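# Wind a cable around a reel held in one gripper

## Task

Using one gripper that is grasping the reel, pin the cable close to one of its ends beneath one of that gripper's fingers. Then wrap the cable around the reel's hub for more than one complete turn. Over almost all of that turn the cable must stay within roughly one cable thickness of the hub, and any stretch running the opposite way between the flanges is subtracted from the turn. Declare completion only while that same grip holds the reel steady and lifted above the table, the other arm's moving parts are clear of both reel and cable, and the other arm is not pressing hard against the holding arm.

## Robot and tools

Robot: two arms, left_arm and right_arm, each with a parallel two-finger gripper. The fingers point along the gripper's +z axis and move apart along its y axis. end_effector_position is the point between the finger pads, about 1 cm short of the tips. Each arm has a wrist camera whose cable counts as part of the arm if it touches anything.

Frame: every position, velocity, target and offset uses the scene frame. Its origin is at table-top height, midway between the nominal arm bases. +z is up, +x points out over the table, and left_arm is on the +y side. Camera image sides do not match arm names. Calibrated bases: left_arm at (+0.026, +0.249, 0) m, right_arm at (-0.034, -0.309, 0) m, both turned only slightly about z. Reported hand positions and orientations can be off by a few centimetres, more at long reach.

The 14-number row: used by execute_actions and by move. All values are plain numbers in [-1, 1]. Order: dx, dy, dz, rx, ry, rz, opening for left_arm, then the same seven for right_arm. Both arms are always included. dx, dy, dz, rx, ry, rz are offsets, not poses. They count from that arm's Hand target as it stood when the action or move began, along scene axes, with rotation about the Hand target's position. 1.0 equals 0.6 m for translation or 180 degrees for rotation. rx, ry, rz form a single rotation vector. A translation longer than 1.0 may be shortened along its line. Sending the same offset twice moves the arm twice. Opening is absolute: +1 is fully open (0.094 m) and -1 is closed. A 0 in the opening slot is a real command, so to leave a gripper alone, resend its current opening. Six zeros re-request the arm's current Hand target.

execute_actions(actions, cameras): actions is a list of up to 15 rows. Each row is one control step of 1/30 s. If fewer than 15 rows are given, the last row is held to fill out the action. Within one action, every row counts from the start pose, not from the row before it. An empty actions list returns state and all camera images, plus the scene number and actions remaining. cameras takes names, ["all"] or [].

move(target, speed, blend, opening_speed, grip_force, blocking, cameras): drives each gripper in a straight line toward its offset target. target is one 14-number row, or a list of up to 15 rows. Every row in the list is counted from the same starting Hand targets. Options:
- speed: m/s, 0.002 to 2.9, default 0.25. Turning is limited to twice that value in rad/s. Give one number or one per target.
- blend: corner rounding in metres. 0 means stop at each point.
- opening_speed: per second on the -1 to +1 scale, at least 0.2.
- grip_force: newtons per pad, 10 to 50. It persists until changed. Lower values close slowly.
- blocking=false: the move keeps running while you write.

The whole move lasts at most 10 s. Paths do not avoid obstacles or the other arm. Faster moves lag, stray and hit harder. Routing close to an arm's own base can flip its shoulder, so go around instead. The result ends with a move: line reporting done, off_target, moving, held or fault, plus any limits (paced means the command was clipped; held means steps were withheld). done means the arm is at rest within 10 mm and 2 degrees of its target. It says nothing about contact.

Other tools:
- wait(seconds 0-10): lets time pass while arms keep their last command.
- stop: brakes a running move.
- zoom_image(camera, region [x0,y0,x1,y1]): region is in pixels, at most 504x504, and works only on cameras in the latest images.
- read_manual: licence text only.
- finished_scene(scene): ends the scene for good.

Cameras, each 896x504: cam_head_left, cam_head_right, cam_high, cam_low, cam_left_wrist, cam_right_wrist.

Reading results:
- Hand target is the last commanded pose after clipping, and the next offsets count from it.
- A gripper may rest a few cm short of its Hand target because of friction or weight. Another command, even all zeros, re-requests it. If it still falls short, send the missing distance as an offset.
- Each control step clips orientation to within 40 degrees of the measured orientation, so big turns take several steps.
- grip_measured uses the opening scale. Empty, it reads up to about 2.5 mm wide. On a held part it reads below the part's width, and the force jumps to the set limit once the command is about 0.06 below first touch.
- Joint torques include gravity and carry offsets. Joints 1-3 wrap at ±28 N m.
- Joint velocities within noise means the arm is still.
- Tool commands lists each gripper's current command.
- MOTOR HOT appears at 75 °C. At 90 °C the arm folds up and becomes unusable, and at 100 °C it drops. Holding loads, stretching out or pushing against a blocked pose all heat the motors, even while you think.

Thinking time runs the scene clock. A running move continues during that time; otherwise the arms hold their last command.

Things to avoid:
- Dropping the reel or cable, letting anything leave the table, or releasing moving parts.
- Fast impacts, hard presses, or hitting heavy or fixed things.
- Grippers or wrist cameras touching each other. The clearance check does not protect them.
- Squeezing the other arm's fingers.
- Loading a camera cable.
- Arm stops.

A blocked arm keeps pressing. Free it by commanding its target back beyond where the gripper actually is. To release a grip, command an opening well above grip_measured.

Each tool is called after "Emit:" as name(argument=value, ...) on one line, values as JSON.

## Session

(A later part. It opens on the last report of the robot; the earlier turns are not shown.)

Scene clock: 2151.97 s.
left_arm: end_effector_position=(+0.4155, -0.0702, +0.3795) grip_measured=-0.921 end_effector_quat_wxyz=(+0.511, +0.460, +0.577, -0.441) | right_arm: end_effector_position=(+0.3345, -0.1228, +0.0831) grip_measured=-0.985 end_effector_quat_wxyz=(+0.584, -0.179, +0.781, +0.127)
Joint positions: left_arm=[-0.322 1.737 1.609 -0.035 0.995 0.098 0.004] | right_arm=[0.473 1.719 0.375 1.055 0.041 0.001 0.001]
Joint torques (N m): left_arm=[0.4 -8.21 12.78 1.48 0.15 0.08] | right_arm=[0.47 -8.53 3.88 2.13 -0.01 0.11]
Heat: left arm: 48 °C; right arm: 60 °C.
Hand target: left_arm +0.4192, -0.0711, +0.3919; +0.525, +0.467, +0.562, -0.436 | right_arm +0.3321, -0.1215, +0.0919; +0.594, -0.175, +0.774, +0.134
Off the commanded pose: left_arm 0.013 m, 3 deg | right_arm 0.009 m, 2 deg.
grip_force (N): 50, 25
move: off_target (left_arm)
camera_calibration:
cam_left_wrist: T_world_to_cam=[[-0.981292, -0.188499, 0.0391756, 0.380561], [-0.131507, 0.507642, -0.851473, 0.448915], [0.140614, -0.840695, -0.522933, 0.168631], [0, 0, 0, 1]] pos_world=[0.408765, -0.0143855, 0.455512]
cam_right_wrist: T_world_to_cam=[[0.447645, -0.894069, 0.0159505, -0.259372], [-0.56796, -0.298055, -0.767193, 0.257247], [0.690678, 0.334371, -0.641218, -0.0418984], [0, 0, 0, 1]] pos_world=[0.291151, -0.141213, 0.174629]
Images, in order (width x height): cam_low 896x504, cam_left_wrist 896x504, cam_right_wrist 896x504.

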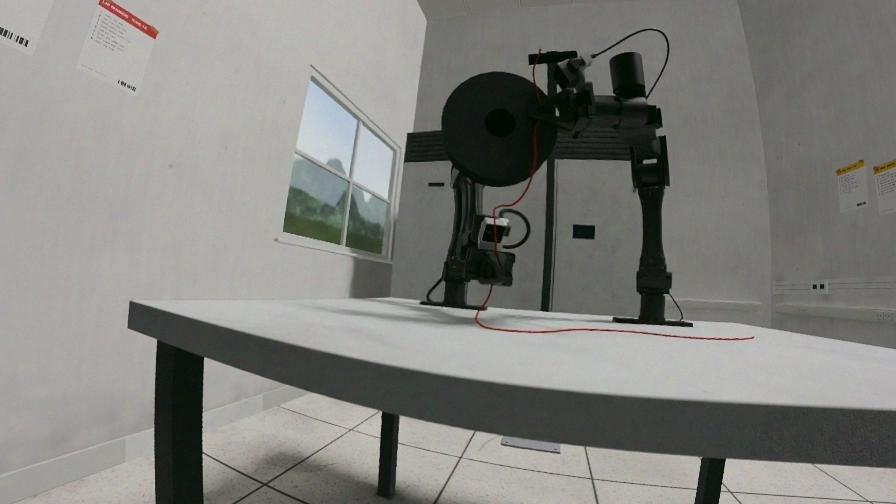

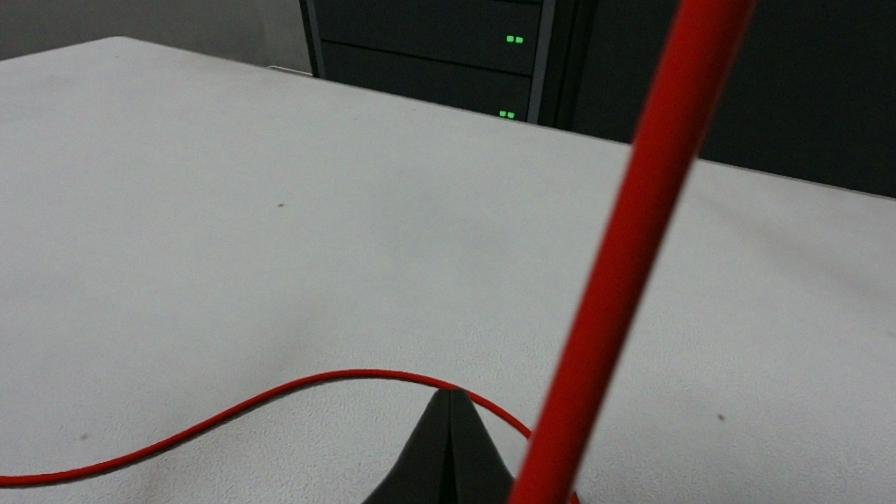

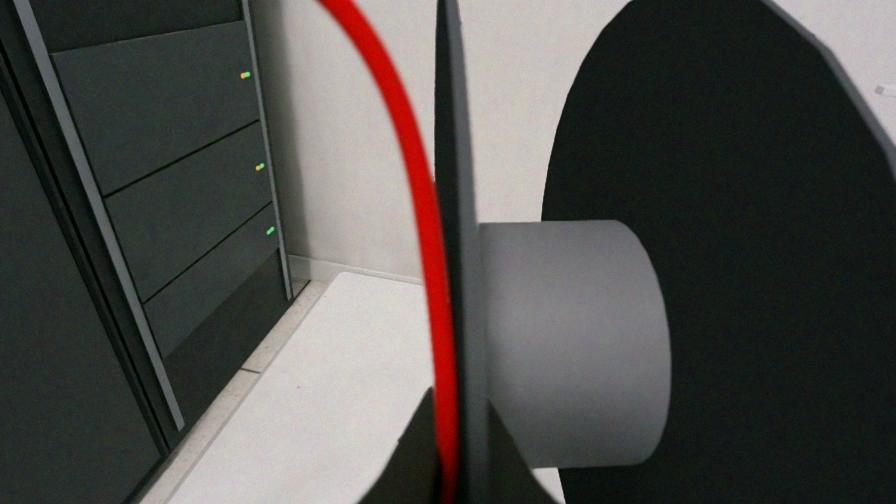

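Emit:
move(target=[[0,0,0,0,0,0,-1, 0,0,0,0,0,0,0.2],[0,0,0,0,0,0,-1, -0.0359,-0.0183,0.0108,0,0,0,0.2]], speed=0.1, cameras=["cam_left_wrist","cam_right_wrist"])

Scene clock: 2165.57 s.
left_arm: end_effector_position=(+0.4155, -0.0702, +0.3795) grip_measured=-0.921 end_effector_quat_wxyz=(+0.511, +0.460, +0.577, -0.441) | right_arm: end_effector_position=(+0.3141, -0.1328, +0.0955) grip_measured=+0.198 end_effector_quat_wxyz=(+0.592, -0.178, +0.775, +0.129)
Joint positions: left_arm=[-0.322 1.737 1.609 -0.035 0.995 0.098 0.004] | right_arm=[0.475 1.593 0.29 1.035 0.043 0.001 0.056]
Joint torques (N m): left_arm=[0.44 -7.98 12.86 1.46 0.16 0.15] | right_arm=[0.47 -7.2 4.03 1.93 -0.01 0.11]
Heat: left arm: 48 °C; right arm: 59 °C.
Hand target: left_arm +0.4192, -0.0711, +0.3919; +0.525, +0.467, +0.562, -0.436 | right_arm +0.3106, -0.1324, +0.0984; +0.594, -0.175, +0.774, +0.134
Off the commanded pose: left_arm 0.013 m, 3 deg | right_arm 0.005 m, 1 deg.
grip_force (N): 50, 25
move: off_target (left_arm)
camera_calibration:
cam_left_wrist: T_world_to_cam=[[-0.981292, -0.188499, 0.0391756, 0.380561], [-0.131507, 0.507642, -0.851473, 0.448915], [0.140614, -0.840695, -0.522933, 0.168631], [0, 0, 0, 1]] pos_world=[0.408765, -0.0143855, 0.455512]
cam_right_wrist: T_world_to_cam=[[0.4478, -0.893989, 0.01607, -0.259462], [-0.553773, -0.291406, -0.780012, 0.249963], [0.702005, 0.34039, -0.625559, -0.0207662], [0, 0, 0, 1]] pos_world=[0.269188, -0.152047, 0.186153]
Images, in order (width x height): cam_left_wrist 896x504, cam_right_wrist 896x504.

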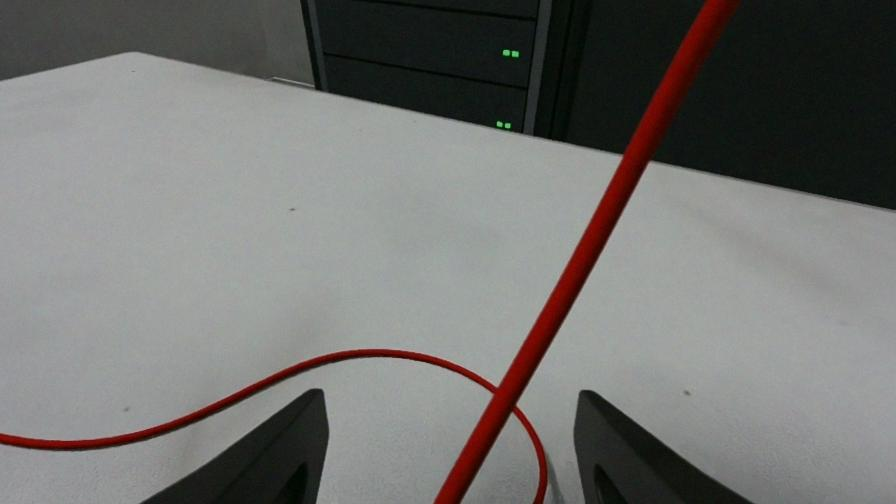

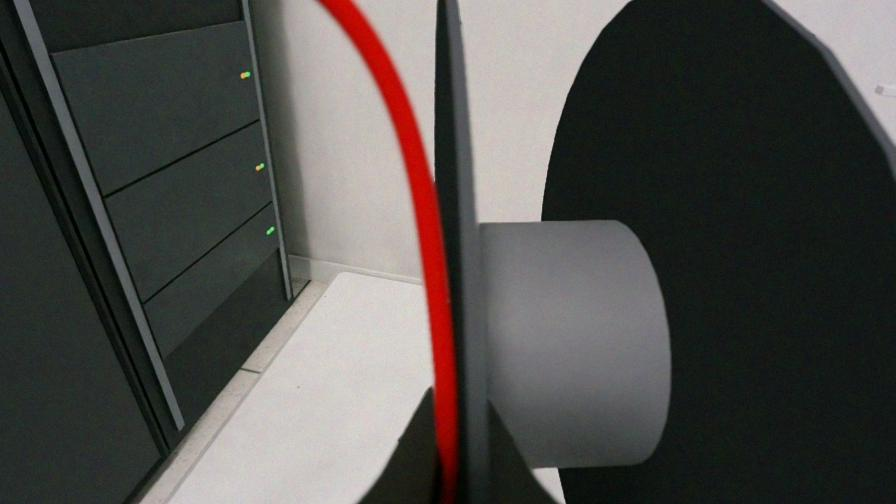

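Emit:
move(target=[0,0,0,0,0,0,-1, 0,0,0,0,0,0,-1], speed=0.1, cameras=["cam_left_wrist","cam_right_wrist","cam_low"])

Scene clock: 2173.93 s.
left_arm: end_effector_position=(+0.4155, -0.0702, +0.3795) grip_measured=-0.921 end_effector_quat_wxyz=(+0.511, +0.460, +0.577, -0.441) | right_arm: end_effector_position=(+0.3141, -0.1329, +0.0953) grip_measured=-0.977 end_effector_quat_wxyz=(+0.592, -0.178, +0.776, +0.129)
Joint positions: left_arm=[-0.322 1.737 1.609 -0.035 0.995 0.098 0.004] | right_arm=[0.475 1.593 0.29 1.034 0.043 0.002 0.001]
Joint torques (N m): left_arm=[0.34 -8.2 12.72 1.48 0.11 0.14] | right_arm=[0.47 -7.2 4.04 1.95 0 0.11]
Heat: left arm: 48 °C; right arm: 59 °C.
Hand target: left_arm +0.4192, -0.0711, +0.3919; +0.525, +0.467, +0.562, -0.436 | right_arm +0.3106, -0.1324, +0.0983; +0.594, -0.175, +0.774, +0.134
Off the commanded pose: left_arm 0.013 m, 3 deg | right_arm 0.005 m, 1 deg.
grip_force (N): 50, 25
move: off_target (left_arm)
camera_calibration:
cam_left_wrist: T_world_to_cam=[[-0.981292, -0.188499, 0.0391756, 0.380561], [-0.131507, 0.507642, -0.851473, 0.448915], [0.140614, -0.840695, -0.522933, 0.168631], [0, 0, 0, 1]] pos_world=[0.408765, -0.0143855, 0.455512]
cam_right_wrist: T_world_to_cam=[[0.447708, -0.894042, 0.0157079, -0.259465], [-0.554734, -0.291486, -0.779298, 0.249899], [0.701304, 0.340185, -0.626456, -0.020533], [0, 0, 0, 1]] pos_world=[0.269192, -0.152145, 0.185958]
Images, in order (width x height): cam_low 896x504, cam_left_wrist 896x504, cam_right_wrist 896x504.

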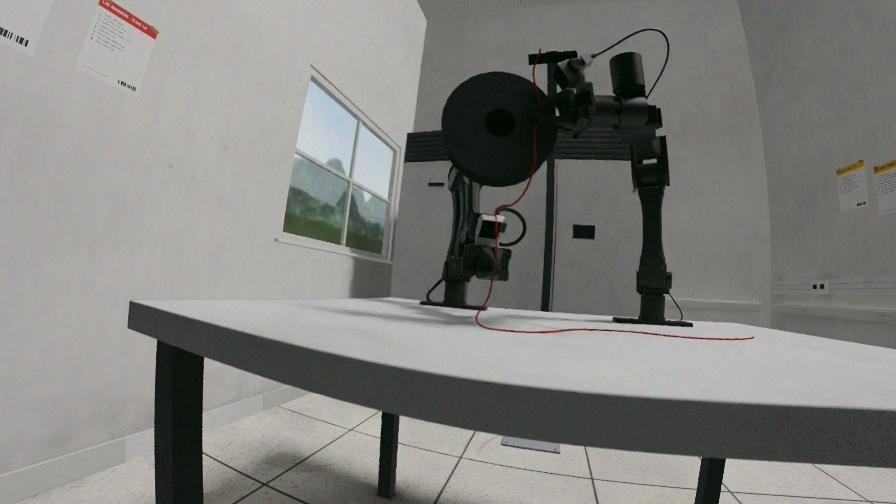

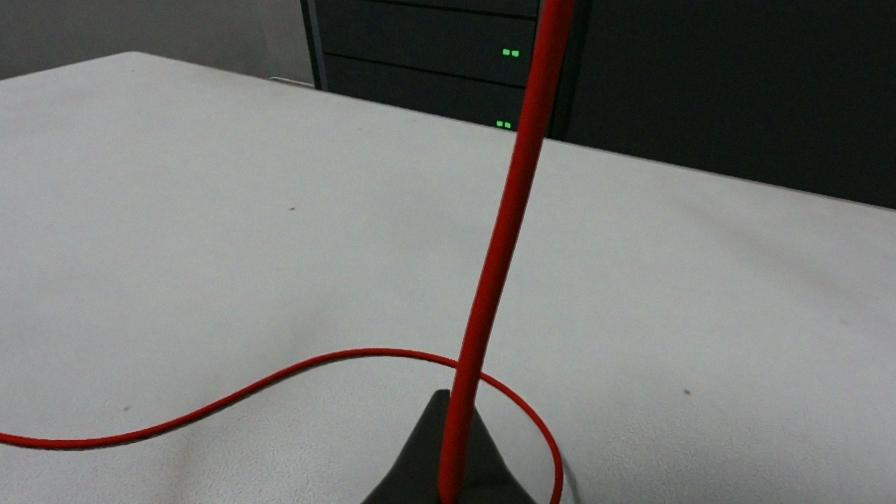

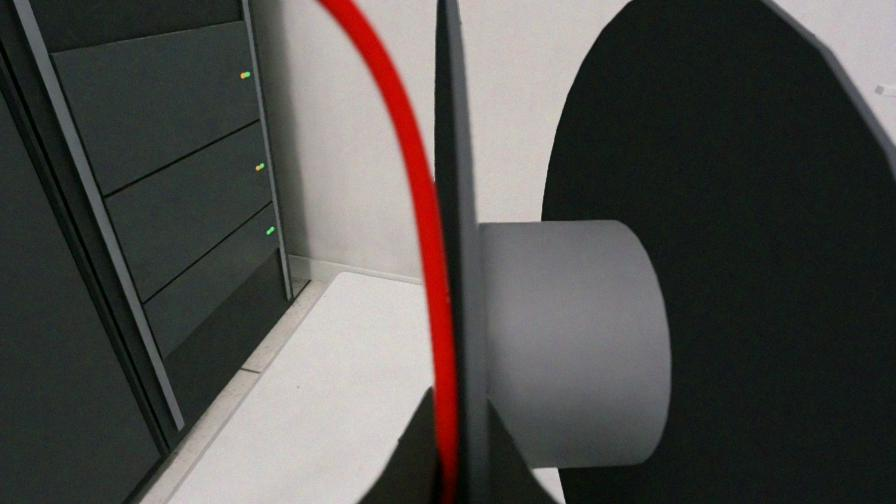

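Emit:
move(target=[[0,0,0,0,0,0,-1, 0,0,0,0,0,0,-0.8],[0,0,0,0,0,0,-1, -0.0215,-0.011,0.0065,0,0,0,-0.8],[0,0,0,0,0,0,-1, -0.0215,-0.011,0.0065,0,0,0,-1]], speed=0.08, cameras=["cam_left_wrist","cam_right_wrist","cam_low"])

Scene clock: 2185.37 s.
left_arm: end_effector_position=(+0.4155, -0.0702, +0.3795) grip_measured=-0.921 end_effector_quat_wxyz=(+0.511, +0.460, +0.577, -0.441) | right_arm: end_effector_position=(+0.3015, -0.1398, +0.1000) grip_measured=-0.977 end_effector_quat_wxyz=(+0.592, -0.177, +0.775, +0.129)
Joint positions: left_arm=[-0.322 1.737 1.609 -0.035 0.995 0.098 0.004] | right_arm=[0.475 1.507 0.242 0.997 0.045 0.002 0.001]
Joint torques (N m): left_arm=[0.4 -7.76 12.75 1.49 0.1 0.11] | right_arm=[0.61 -6.48 4.19 1.96 0 0.1]
Heat: left arm: 48 °C; right arm: 59 °C.
Hand target: left_arm +0.4192, -0.0711, +0.3919; +0.525, +0.467, +0.562, -0.436 | right_arm +0.2977, -0.1391, +0.1022; +0.594, -0.175, +0.774, +0.134
Off the commanded pose: left_arm 0.013 m, 3 deg | right_arm 0.005 m, 1 deg.
grip_force (N): 50, 25
move: off_target (left_arm)
camera_calibration:
cam_left_wrist: T_world_to_cam=[[-0.981292, -0.188499, 0.0391756, 0.380561], [-0.131507, 0.507642, -0.851473, 0.448915], [0.140614, -0.840695, -0.522933, 0.168631], [0, 0, 0, 1]] pos_world=[0.408765, -0.0143855, 0.455512]
cam_right_wrist: T_world_to_cam=[[0.446268, -0.894761, 0.0157435, -0.259766], [-0.554377, -0.290224, -0.780024, 0.24467], [0.702504, 0.339372, -0.625552, -0.0070085], [0, 0, 0, 1]] pos_world=[0.256488, -0.159041, 0.190554]
Images, in order (width x height): cam_low 896x504, cam_left_wrist 896x504, cam_right_wrist 896x504.

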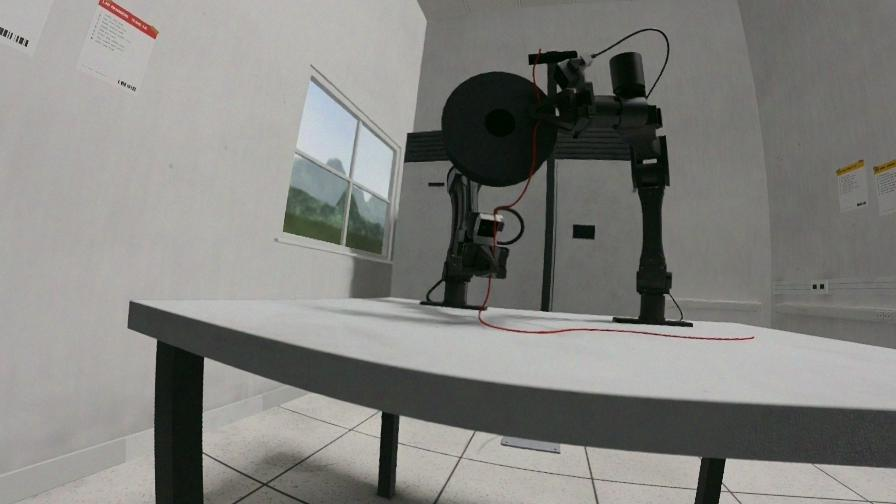

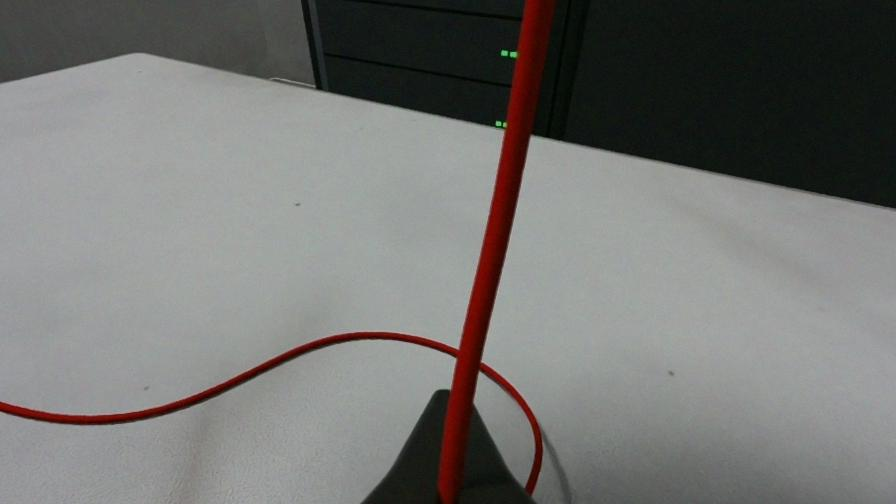

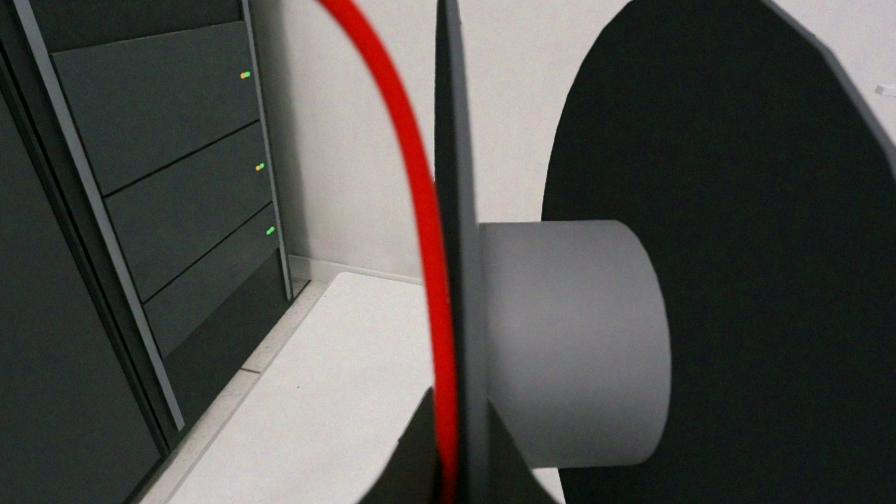

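Emit:
zoom_image(camera="cam_left_wrist", region=[340, 340, 560, 504])

Scaled by 2.291 from the camera's 896x504 image, which has a finer 1280x720 frame.

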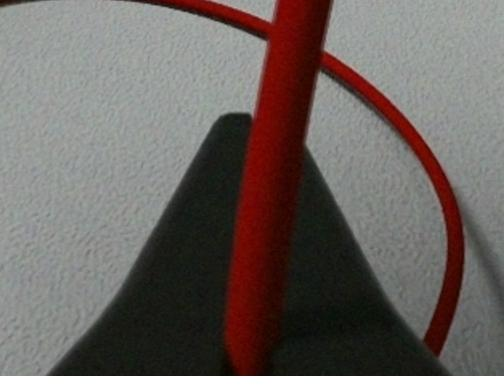

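Emit:
move(target=[[0,0,0,0,0,0,-1, 0,0,0,0,0,0,-0.5],[0,0,0,0,0,0,-1, 0.05,0.0245,-0.014,0,0,0,-0.5],[0,0,0,0,0,0,-1, 0.05,0.0245,-0.014,0,0,0,-1]], speed=0.08, cameras=["cam_left_wrist","cam_right_wrist","cam_low","cam_head_right"])

Scene clock: 2260.60 s.
left_arm: end_effector_position=(+0.4155, -0.0702, +0.3795) grip_measured=-0.921 end_effector_quat_wxyz=(+0.511, +0.460, +0.577, -0.441) | right_arm: end_effector_position=(+0.3216, -0.1292, +0.0866) grip_measured=-0.985 end_effector_quat_wxyz=(+0.585, -0.179, +0.781, +0.127)
Joint positions: left_arm=[-0.322 1.737 1.609 -0.035 0.995 0.098 0.004] | right_arm=[0.475 1.654 0.322 1.044 0.045 0.002 0.001]
Joint torques (N m): left_arm=[0.36 -7.95 13.08 1.45 0.12 0.11] | right_arm=[0.17 -4.88 6.41 2.13 -0.05 0.1]
Heat: left arm: 49 °C; right arm: 62 °C.
Hand target: left_arm +0.4192, -0.0711, +0.3919; +0.525, +0.467, +0.562, -0.436 | right_arm +0.3277, -0.1243, +0.0940; +0.594, -0.175, +0.774, +0.134
Off the commanded pose: left_arm 0.013 m, 3 deg | right_arm 0.011 m, 2 deg.
grip_force (N): 50, 25
move: off_target (left_arm, right_arm); target 3's new opening was sent with right_arm's hand 0.011 m and 2 deg from that target
camera_calibration:
cam_left_wrist: T_world_to_cam=[[-0.981292, -0.188499, 0.0391756, 0.380561], [-0.131507, 0.507642, -0.851473, 0.448915], [0.140614, -0.840695, -0.522933, 0.168631], [0, 0, 0, 1]] pos_world=[0.408765, -0.0143855, 0.455512]
cam_right_wrist: T_world_to_cam=[[0.446544, -0.894615, 0.0161725, -0.259095], [-0.567927, -0.297353, -0.76749, 0.250874], [0.691417, 0.333533, -0.640857, -0.0290329], [0, 0, 0, 1]] pos_world=[0.278249, -0.147508, 0.178127]
Images, in order (width x height): cam_head_right 896x504, cam_low 896x504, cam_left_wrist 896x504, cam_right_wrist 896x504.

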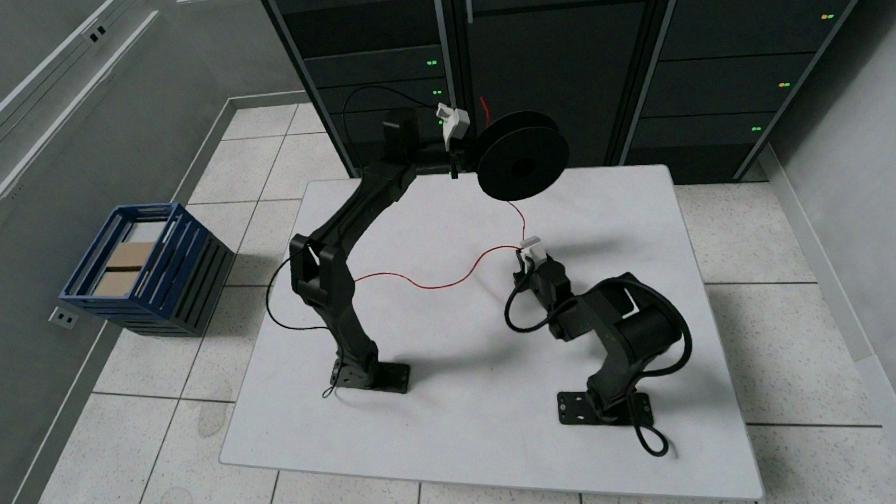

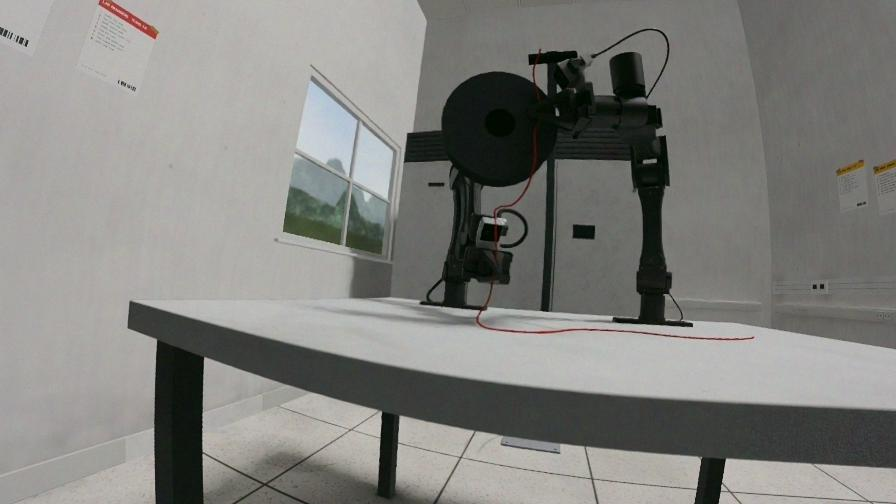

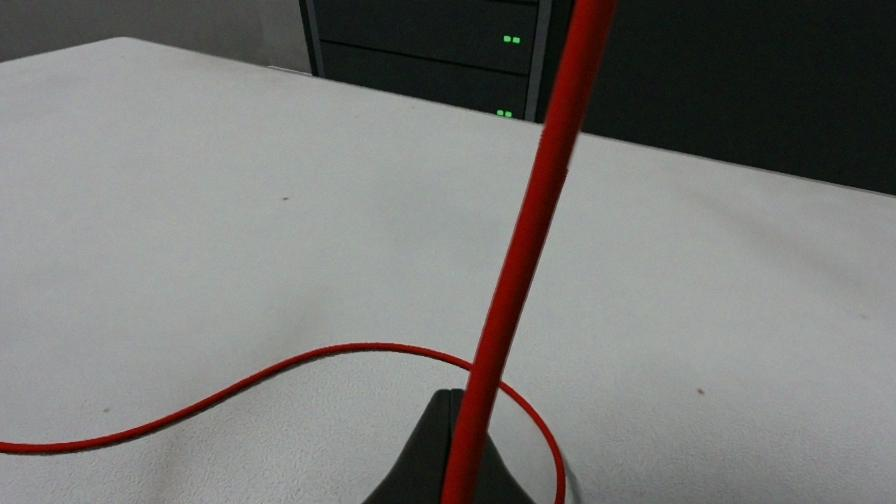

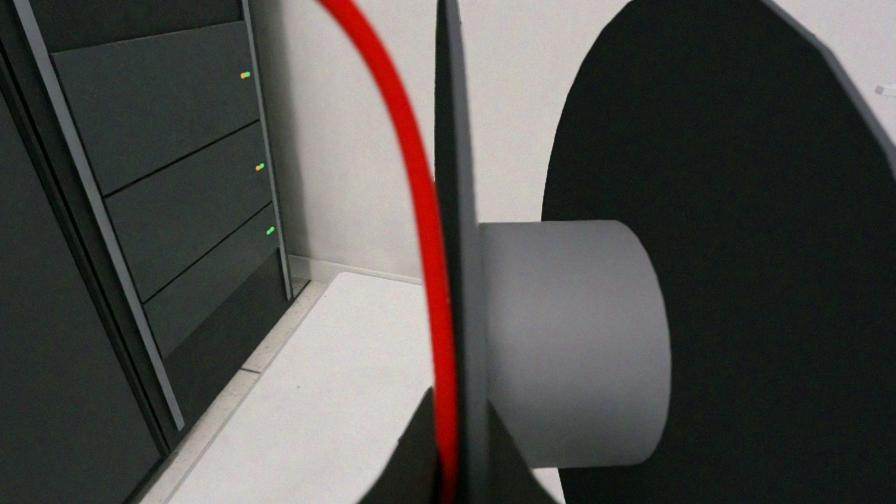

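Emit:
move(target=[[0,0,0,0,0,0,-1, -0.0212,0.0072,0.1767,0.0221,-0.0808,-0.0555,-1],[0,0,0,0,0,0,-1, 0.0172,0.0065,0.4183,0.0442,-0.1616,-0.111,-1]], speed=0.12, blend=[0.03,0], cameras=["all"])

Scene clock: 2286.43 s.
left_arm: end_effector_position=(+0.4155, -0.0702, +0.3795) grip_measured=-0.921 end_effector_quat_wxyz=(+0.511, +0.460, +0.577, -0.441) | right_arm: end_effector_position=(+0.3380, -0.1229, +0.3303) grip_measured=-0.985 end_effector_quat_wxyz=(+0.784, -0.034, +0.619, +0.027)
Joint positions: left_arm=[-0.322 1.737 1.609 -0.035 0.995 0.098 0.004] | right_arm=[0.698 1.36 0.679 0.965 0.6 -0.183 0.001]
Joint torques (N m): left_arm=[0.25 -7.88 12.81 1.49 0.16 0.14] | right_arm=[0.46 -5.15 8.98 1.7 -0.1 0]
Heat: left arm: 49 °C; right arm: 62 °C.
Hand target: left_arm +0.4192, -0.0711, +0.3919; +0.525, +0.467, +0.562, -0.436 | right_arm +0.3381, -0.1204, +0.3449; +0.792, -0.027, +0.608, +0.035
Off the commanded pose: left_arm 0.013 m, 3 deg | right_arm 0.015 m, 2 deg.
grip_force (N): 50, 25
move: off_target (left_arm, right_arm)
camera_calibration:
cam_left_wrist: T_world_to_cam=[[-0.981292, -0.188499, 0.0391756, 0.380561], [-0.131507, 0.507642, -0.851473, 0.448915], [0.140614, -0.840695, -0.522933, 0.168631], [0, 0, 0, 1]] pos_world=[0.408765, -0.0143855, 0.455512]
cam_right_wrist: T_world_to_cam=[[0.0999844, -0.994382, 0.0347433, -0.166074], [-0.169548, -0.0514347, -0.984179, 0.416258], [0.980437, 0.0925119, -0.173738, -0.167875], [0, 0, 0, 1]] pos_world=[0.251771, -0.1282, 0.386276]

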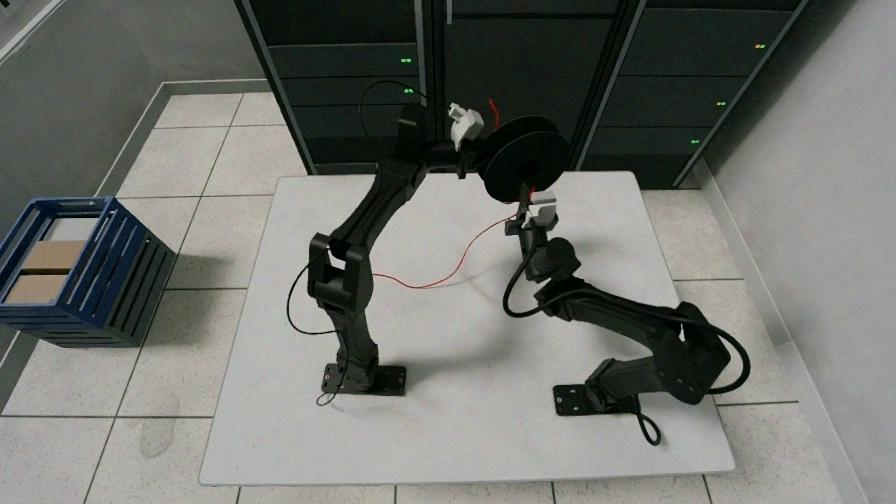

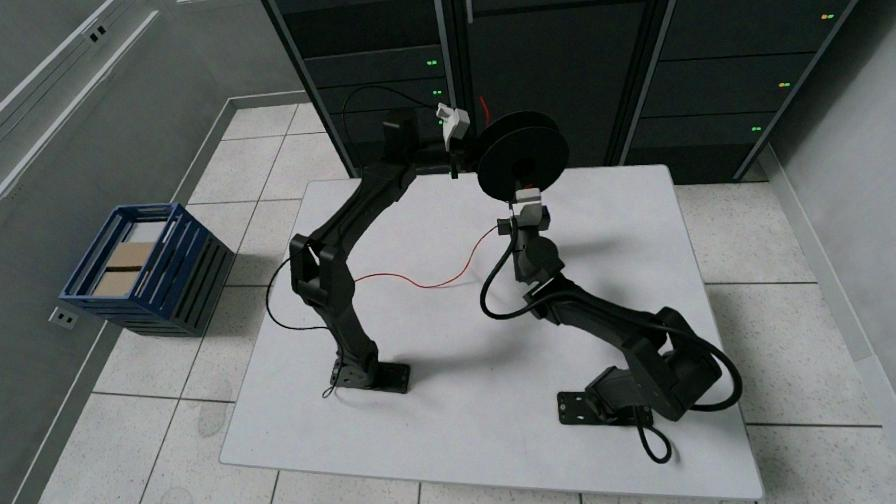

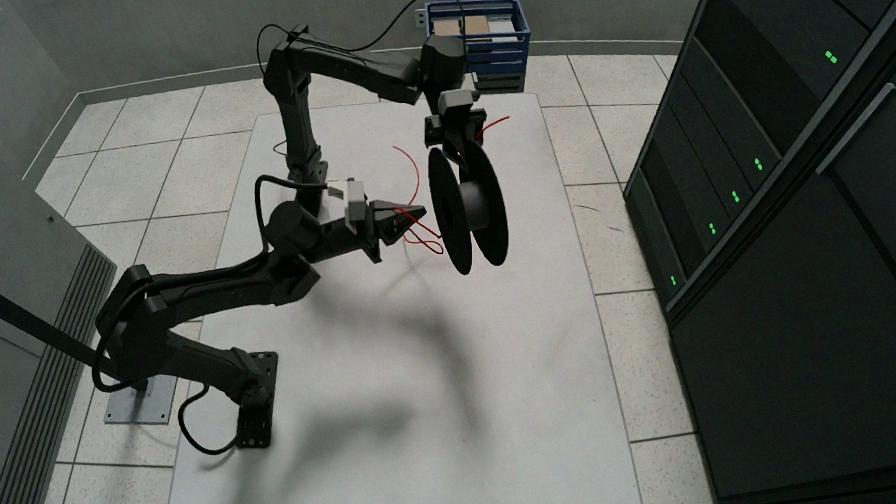

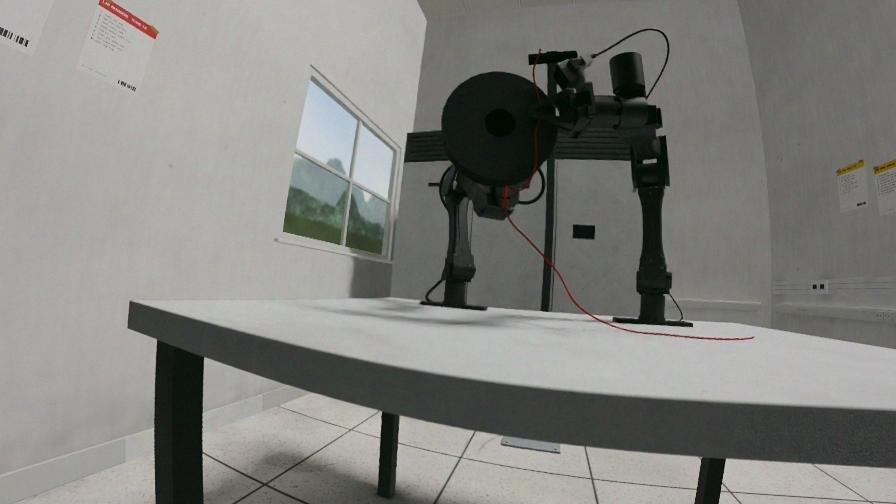

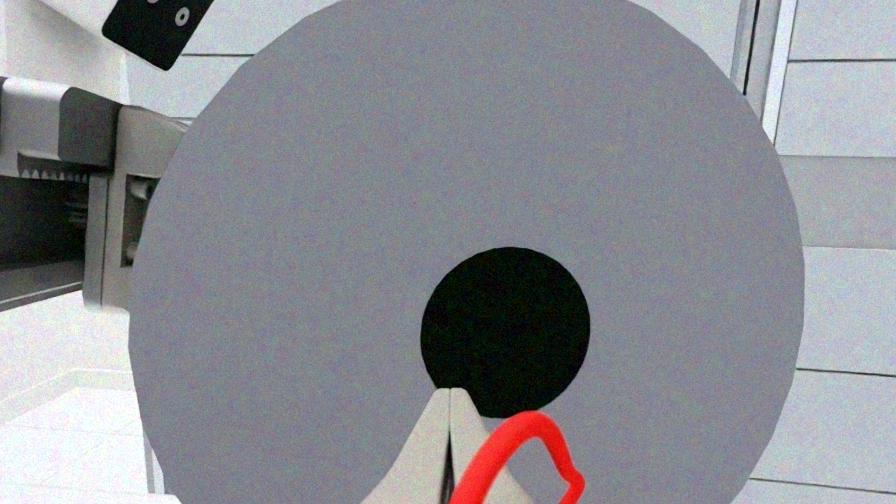

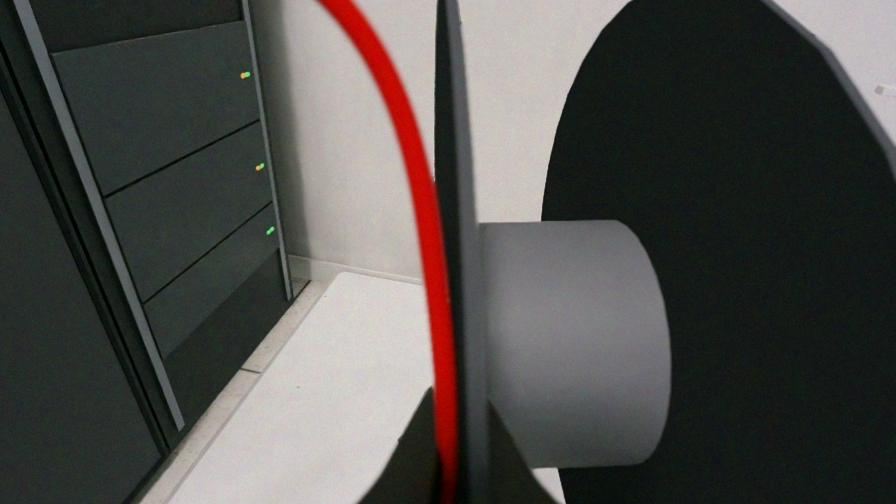

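Emit:
move(target=[[0,0,0,0,0,0,-1, -0.0385,-0.0077,-0.2415,-0.0221,0.0808,0.0555,-1],[0,0,0,0,0,0,-1, -0.0135,-0.016,-0.3582,-0.0442,0.1616,0.111,-1],[0,0,0,0,0,0,-1, 0.1098,0.0257,-0.4582,-0.0442,0.1616,0.111,-1]], speed=0.12, blend=[0.03,0.03,0], cameras=["all"])

Scene clock: 2593.63 s.
left_arm: end_effector_position=(+0.4155, -0.0702, +0.3795) grip_measured=-0.921 end_effector_quat_wxyz=(+0.511, +0.460, +0.577, -0.441) | right_arm: end_effector_position=(+0.3965, -0.1082, +0.0638) grip_measured=-0.985 end_effector_quat_wxyz=(+0.584, -0.174, +0.782, +0.129)
Joint positions: left_arm=[-0.322 1.737 1.609 -0.035 0.995 0.098 0.004] | right_arm=[0.422 1.974 0.619 1.067 -0.004 -0.003 0.001]
Joint torques (N m): left_arm=[0.57 -7.9 12.7 1.44 0.09 0.1] | right_arm=[-0.42 -7.57 6.5 2.11 -0.14 0]
Heat: left arm: 52 °C; right arm: 52 °C.
Hand target: left_arm +0.4192, -0.0711, +0.3919; +0.525, +0.467, +0.562, -0.436 | right_arm +0.4039, -0.1050, +0.0700; +0.594, -0.175, +0.774, +0.134
Off the commanded pose: left_arm 0.013 m, 3 deg | right_arm 0.010 m, 2 deg.
grip_force (N): 50, 25
move: off_target (left_arm)
camera_calibration:
cam_left_wrist: T_world_to_cam=[[-0.981292, -0.188499, 0.0391756, 0.380561], [-0.131507, 0.507642, -0.851473, 0.448915], [0.140614, -0.840695, -0.522933, 0.168631], [0, 0, 0, 1]] pos_world=[0.408765, -0.0143855, 0.455512]
cam_right_wrist: T_world_to_cam=[[0.442192, -0.896895, 0.00671863, -0.271354], [-0.572399, -0.287958, -0.76775, 0.28498], [0.690526, 0.335647, -0.640715, -0.101878], [0, 0, 0, 1]] pos_world=[0.353462, -0.127119, 0.155342]

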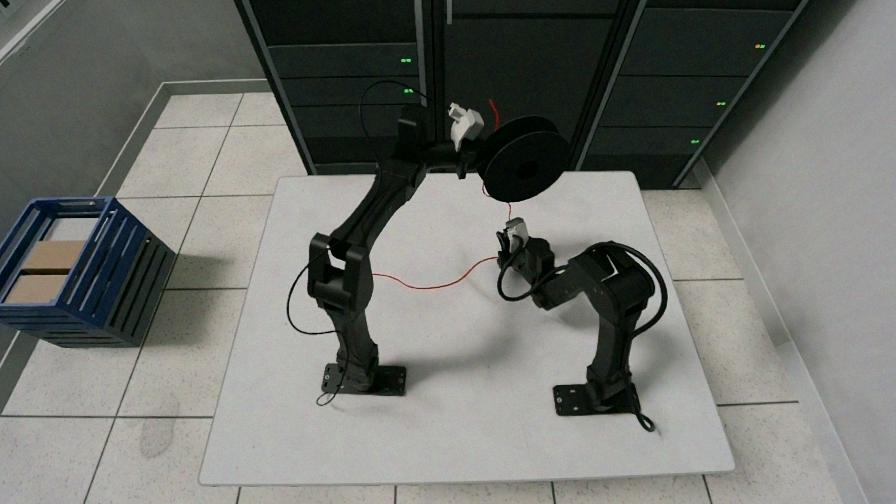

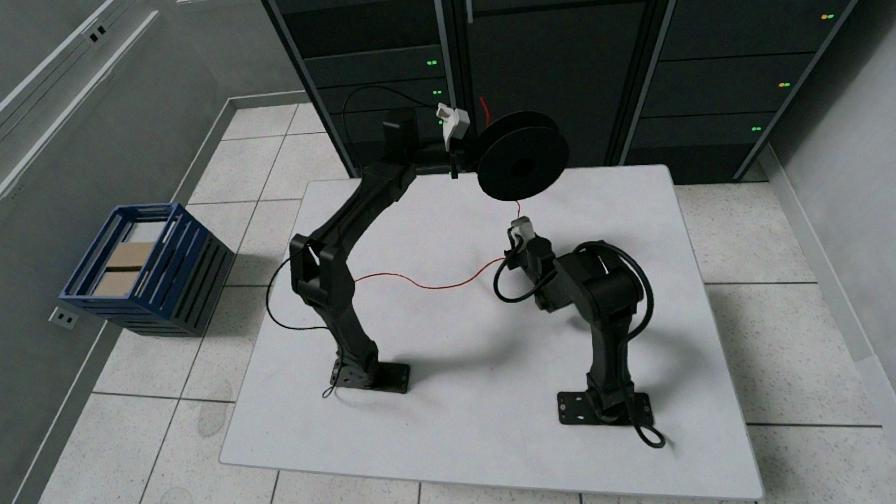

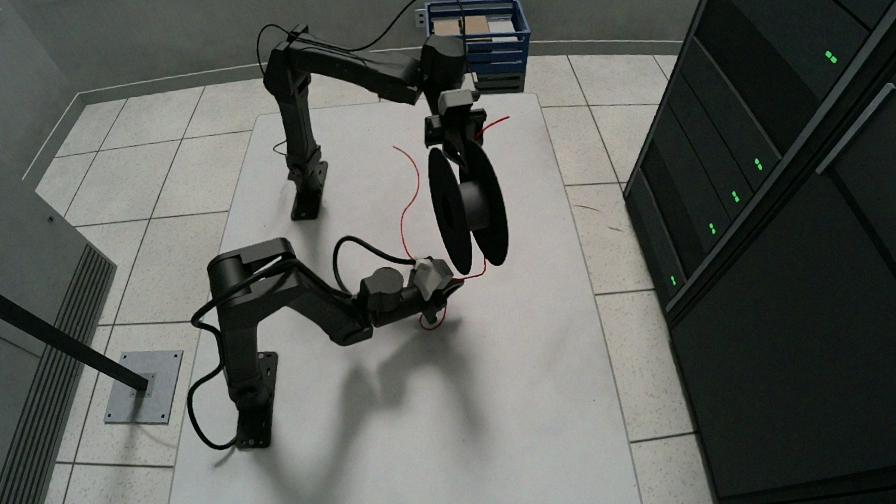

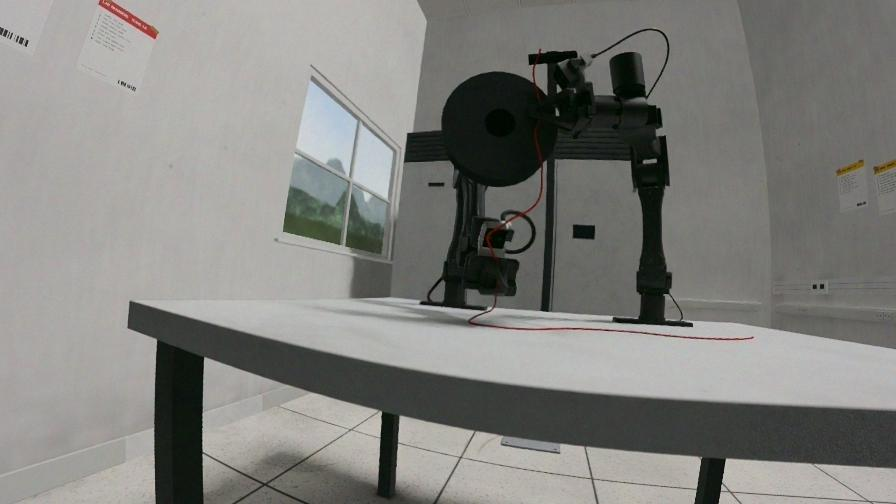

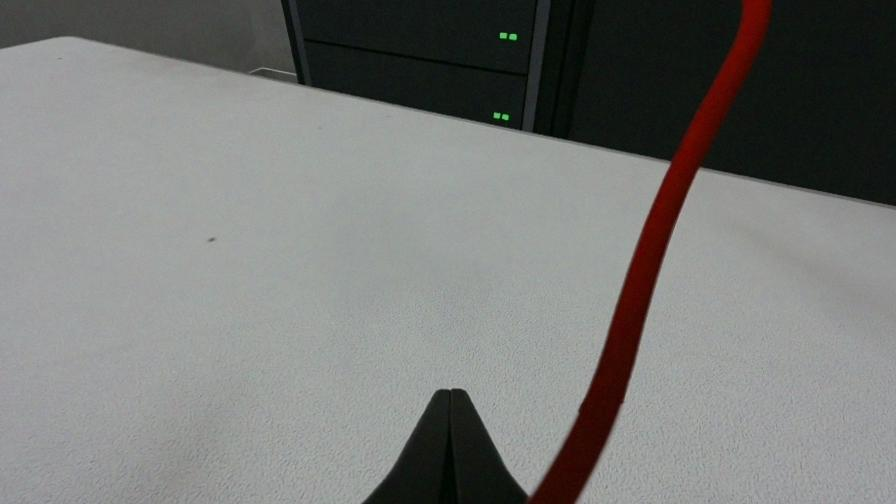

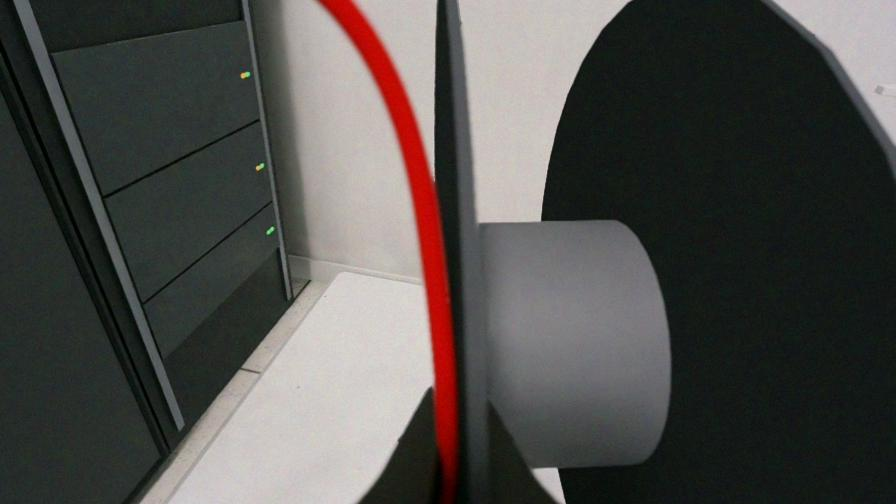

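Emit:
move(target=[[0,0,0,0,0,0,-1, 0,0,0,0,0,0,-0.1],[0,0,0,0,0,0,-1, -0.068,-0.032,0.002,0,0,0,-0.1]], speed=0.1, cameras=["cam_left_wrist","cam_right_wrist","cam_low"])

Scene clock: 2600.67 s.
left_arm: end_effector_position=(+0.4155, -0.0702, +0.3795) grip_measured=-0.921 end_effector_quat_wxyz=(+0.511, +0.460, +0.577, -0.441) | right_arm: end_effector_position=(+0.3632, -0.1232, +0.0600) grip_measured=-0.102 end_effector_quat_wxyz=(+0.582, -0.175, +0.783, +0.129)
Joint positions: left_arm=[-0.322 1.737 1.609 -0.035 0.995 0.098 0.004] | right_arm=[0.422 1.909 0.466 1.151 -0.006 -0.004 0.042]
Joint torques (N m): left_arm=[0.28 -7.86 12.64 1.53 0.08 0.14] | right_arm=[-0.64 -10 3.49 2.12 -0.15 -0.01]
Heat: left arm: 52 °C; right arm: 54 °C.
Hand target: left_arm +0.4192, -0.0711, +0.3919; +0.525, +0.467, +0.562, -0.436 | right_arm +0.3631, -0.1242, +0.0711; +0.594, -0.175, +0.774, +0.134
Off the commanded pose: left_arm 0.013 m, 3 deg | right_arm 0.011 m, 2 deg.
grip_force (N): 50, 25
move: off_target (left_arm, right_arm)
camera_calibration:
cam_left_wrist: T_world_to_cam=[[-0.981292, -0.188499, 0.0391756, 0.380561], [-0.131507, 0.507642, -0.851473, 0.448915], [0.140614, -0.840695, -0.522933, 0.168631], [0, 0, 0, 1]] pos_world=[0.408765, -0.0143855, 0.455512]
cam_right_wrist: T_world_to_cam=[[0.444148, -0.895925, 0.00718666, -0.270668], [-0.574493, -0.290937, -0.765058, 0.258894], [0.687525, 0.33567, -0.643921, -0.0749437], [0, 0, 0, 1]] pos_world=[0.320475, -0.14202, 0.151756]
Images, in order (width x height): cam_low 896x504, cam_left_wrist 896x504, cam_right_wrist 896x504.

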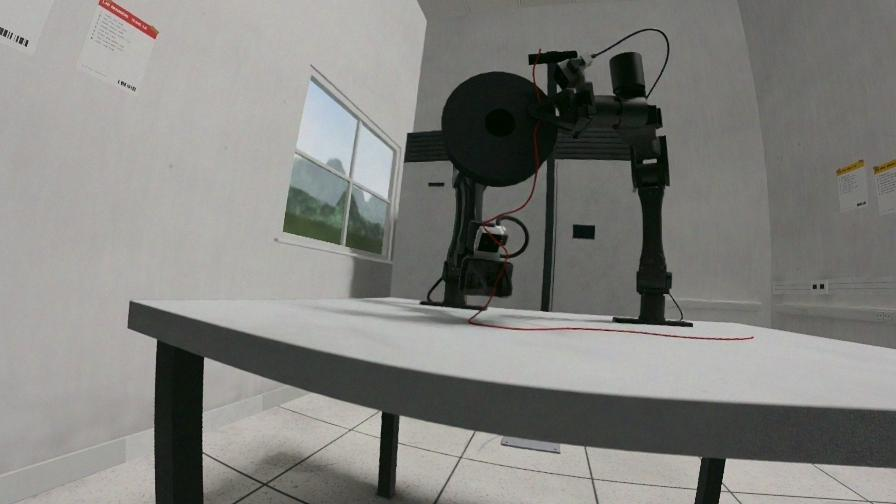

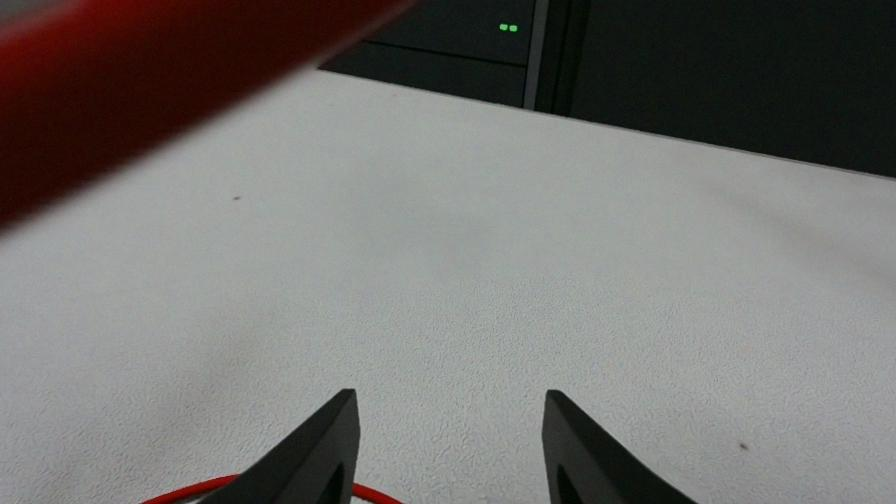

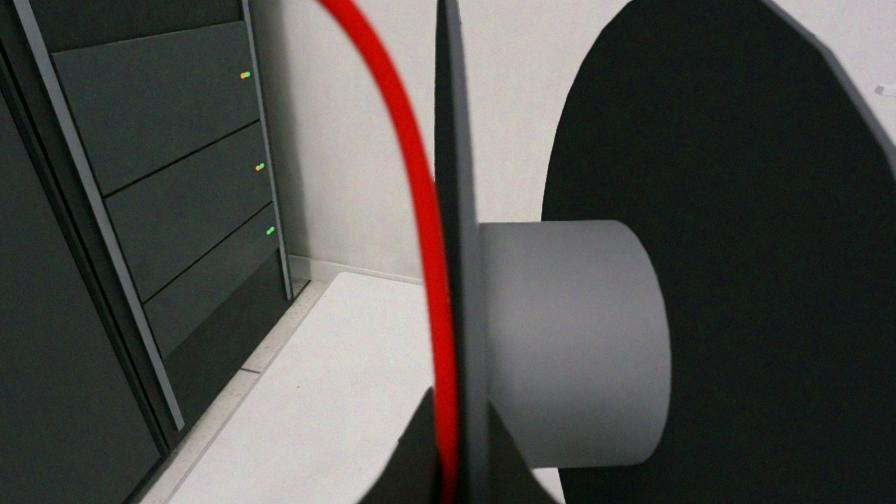

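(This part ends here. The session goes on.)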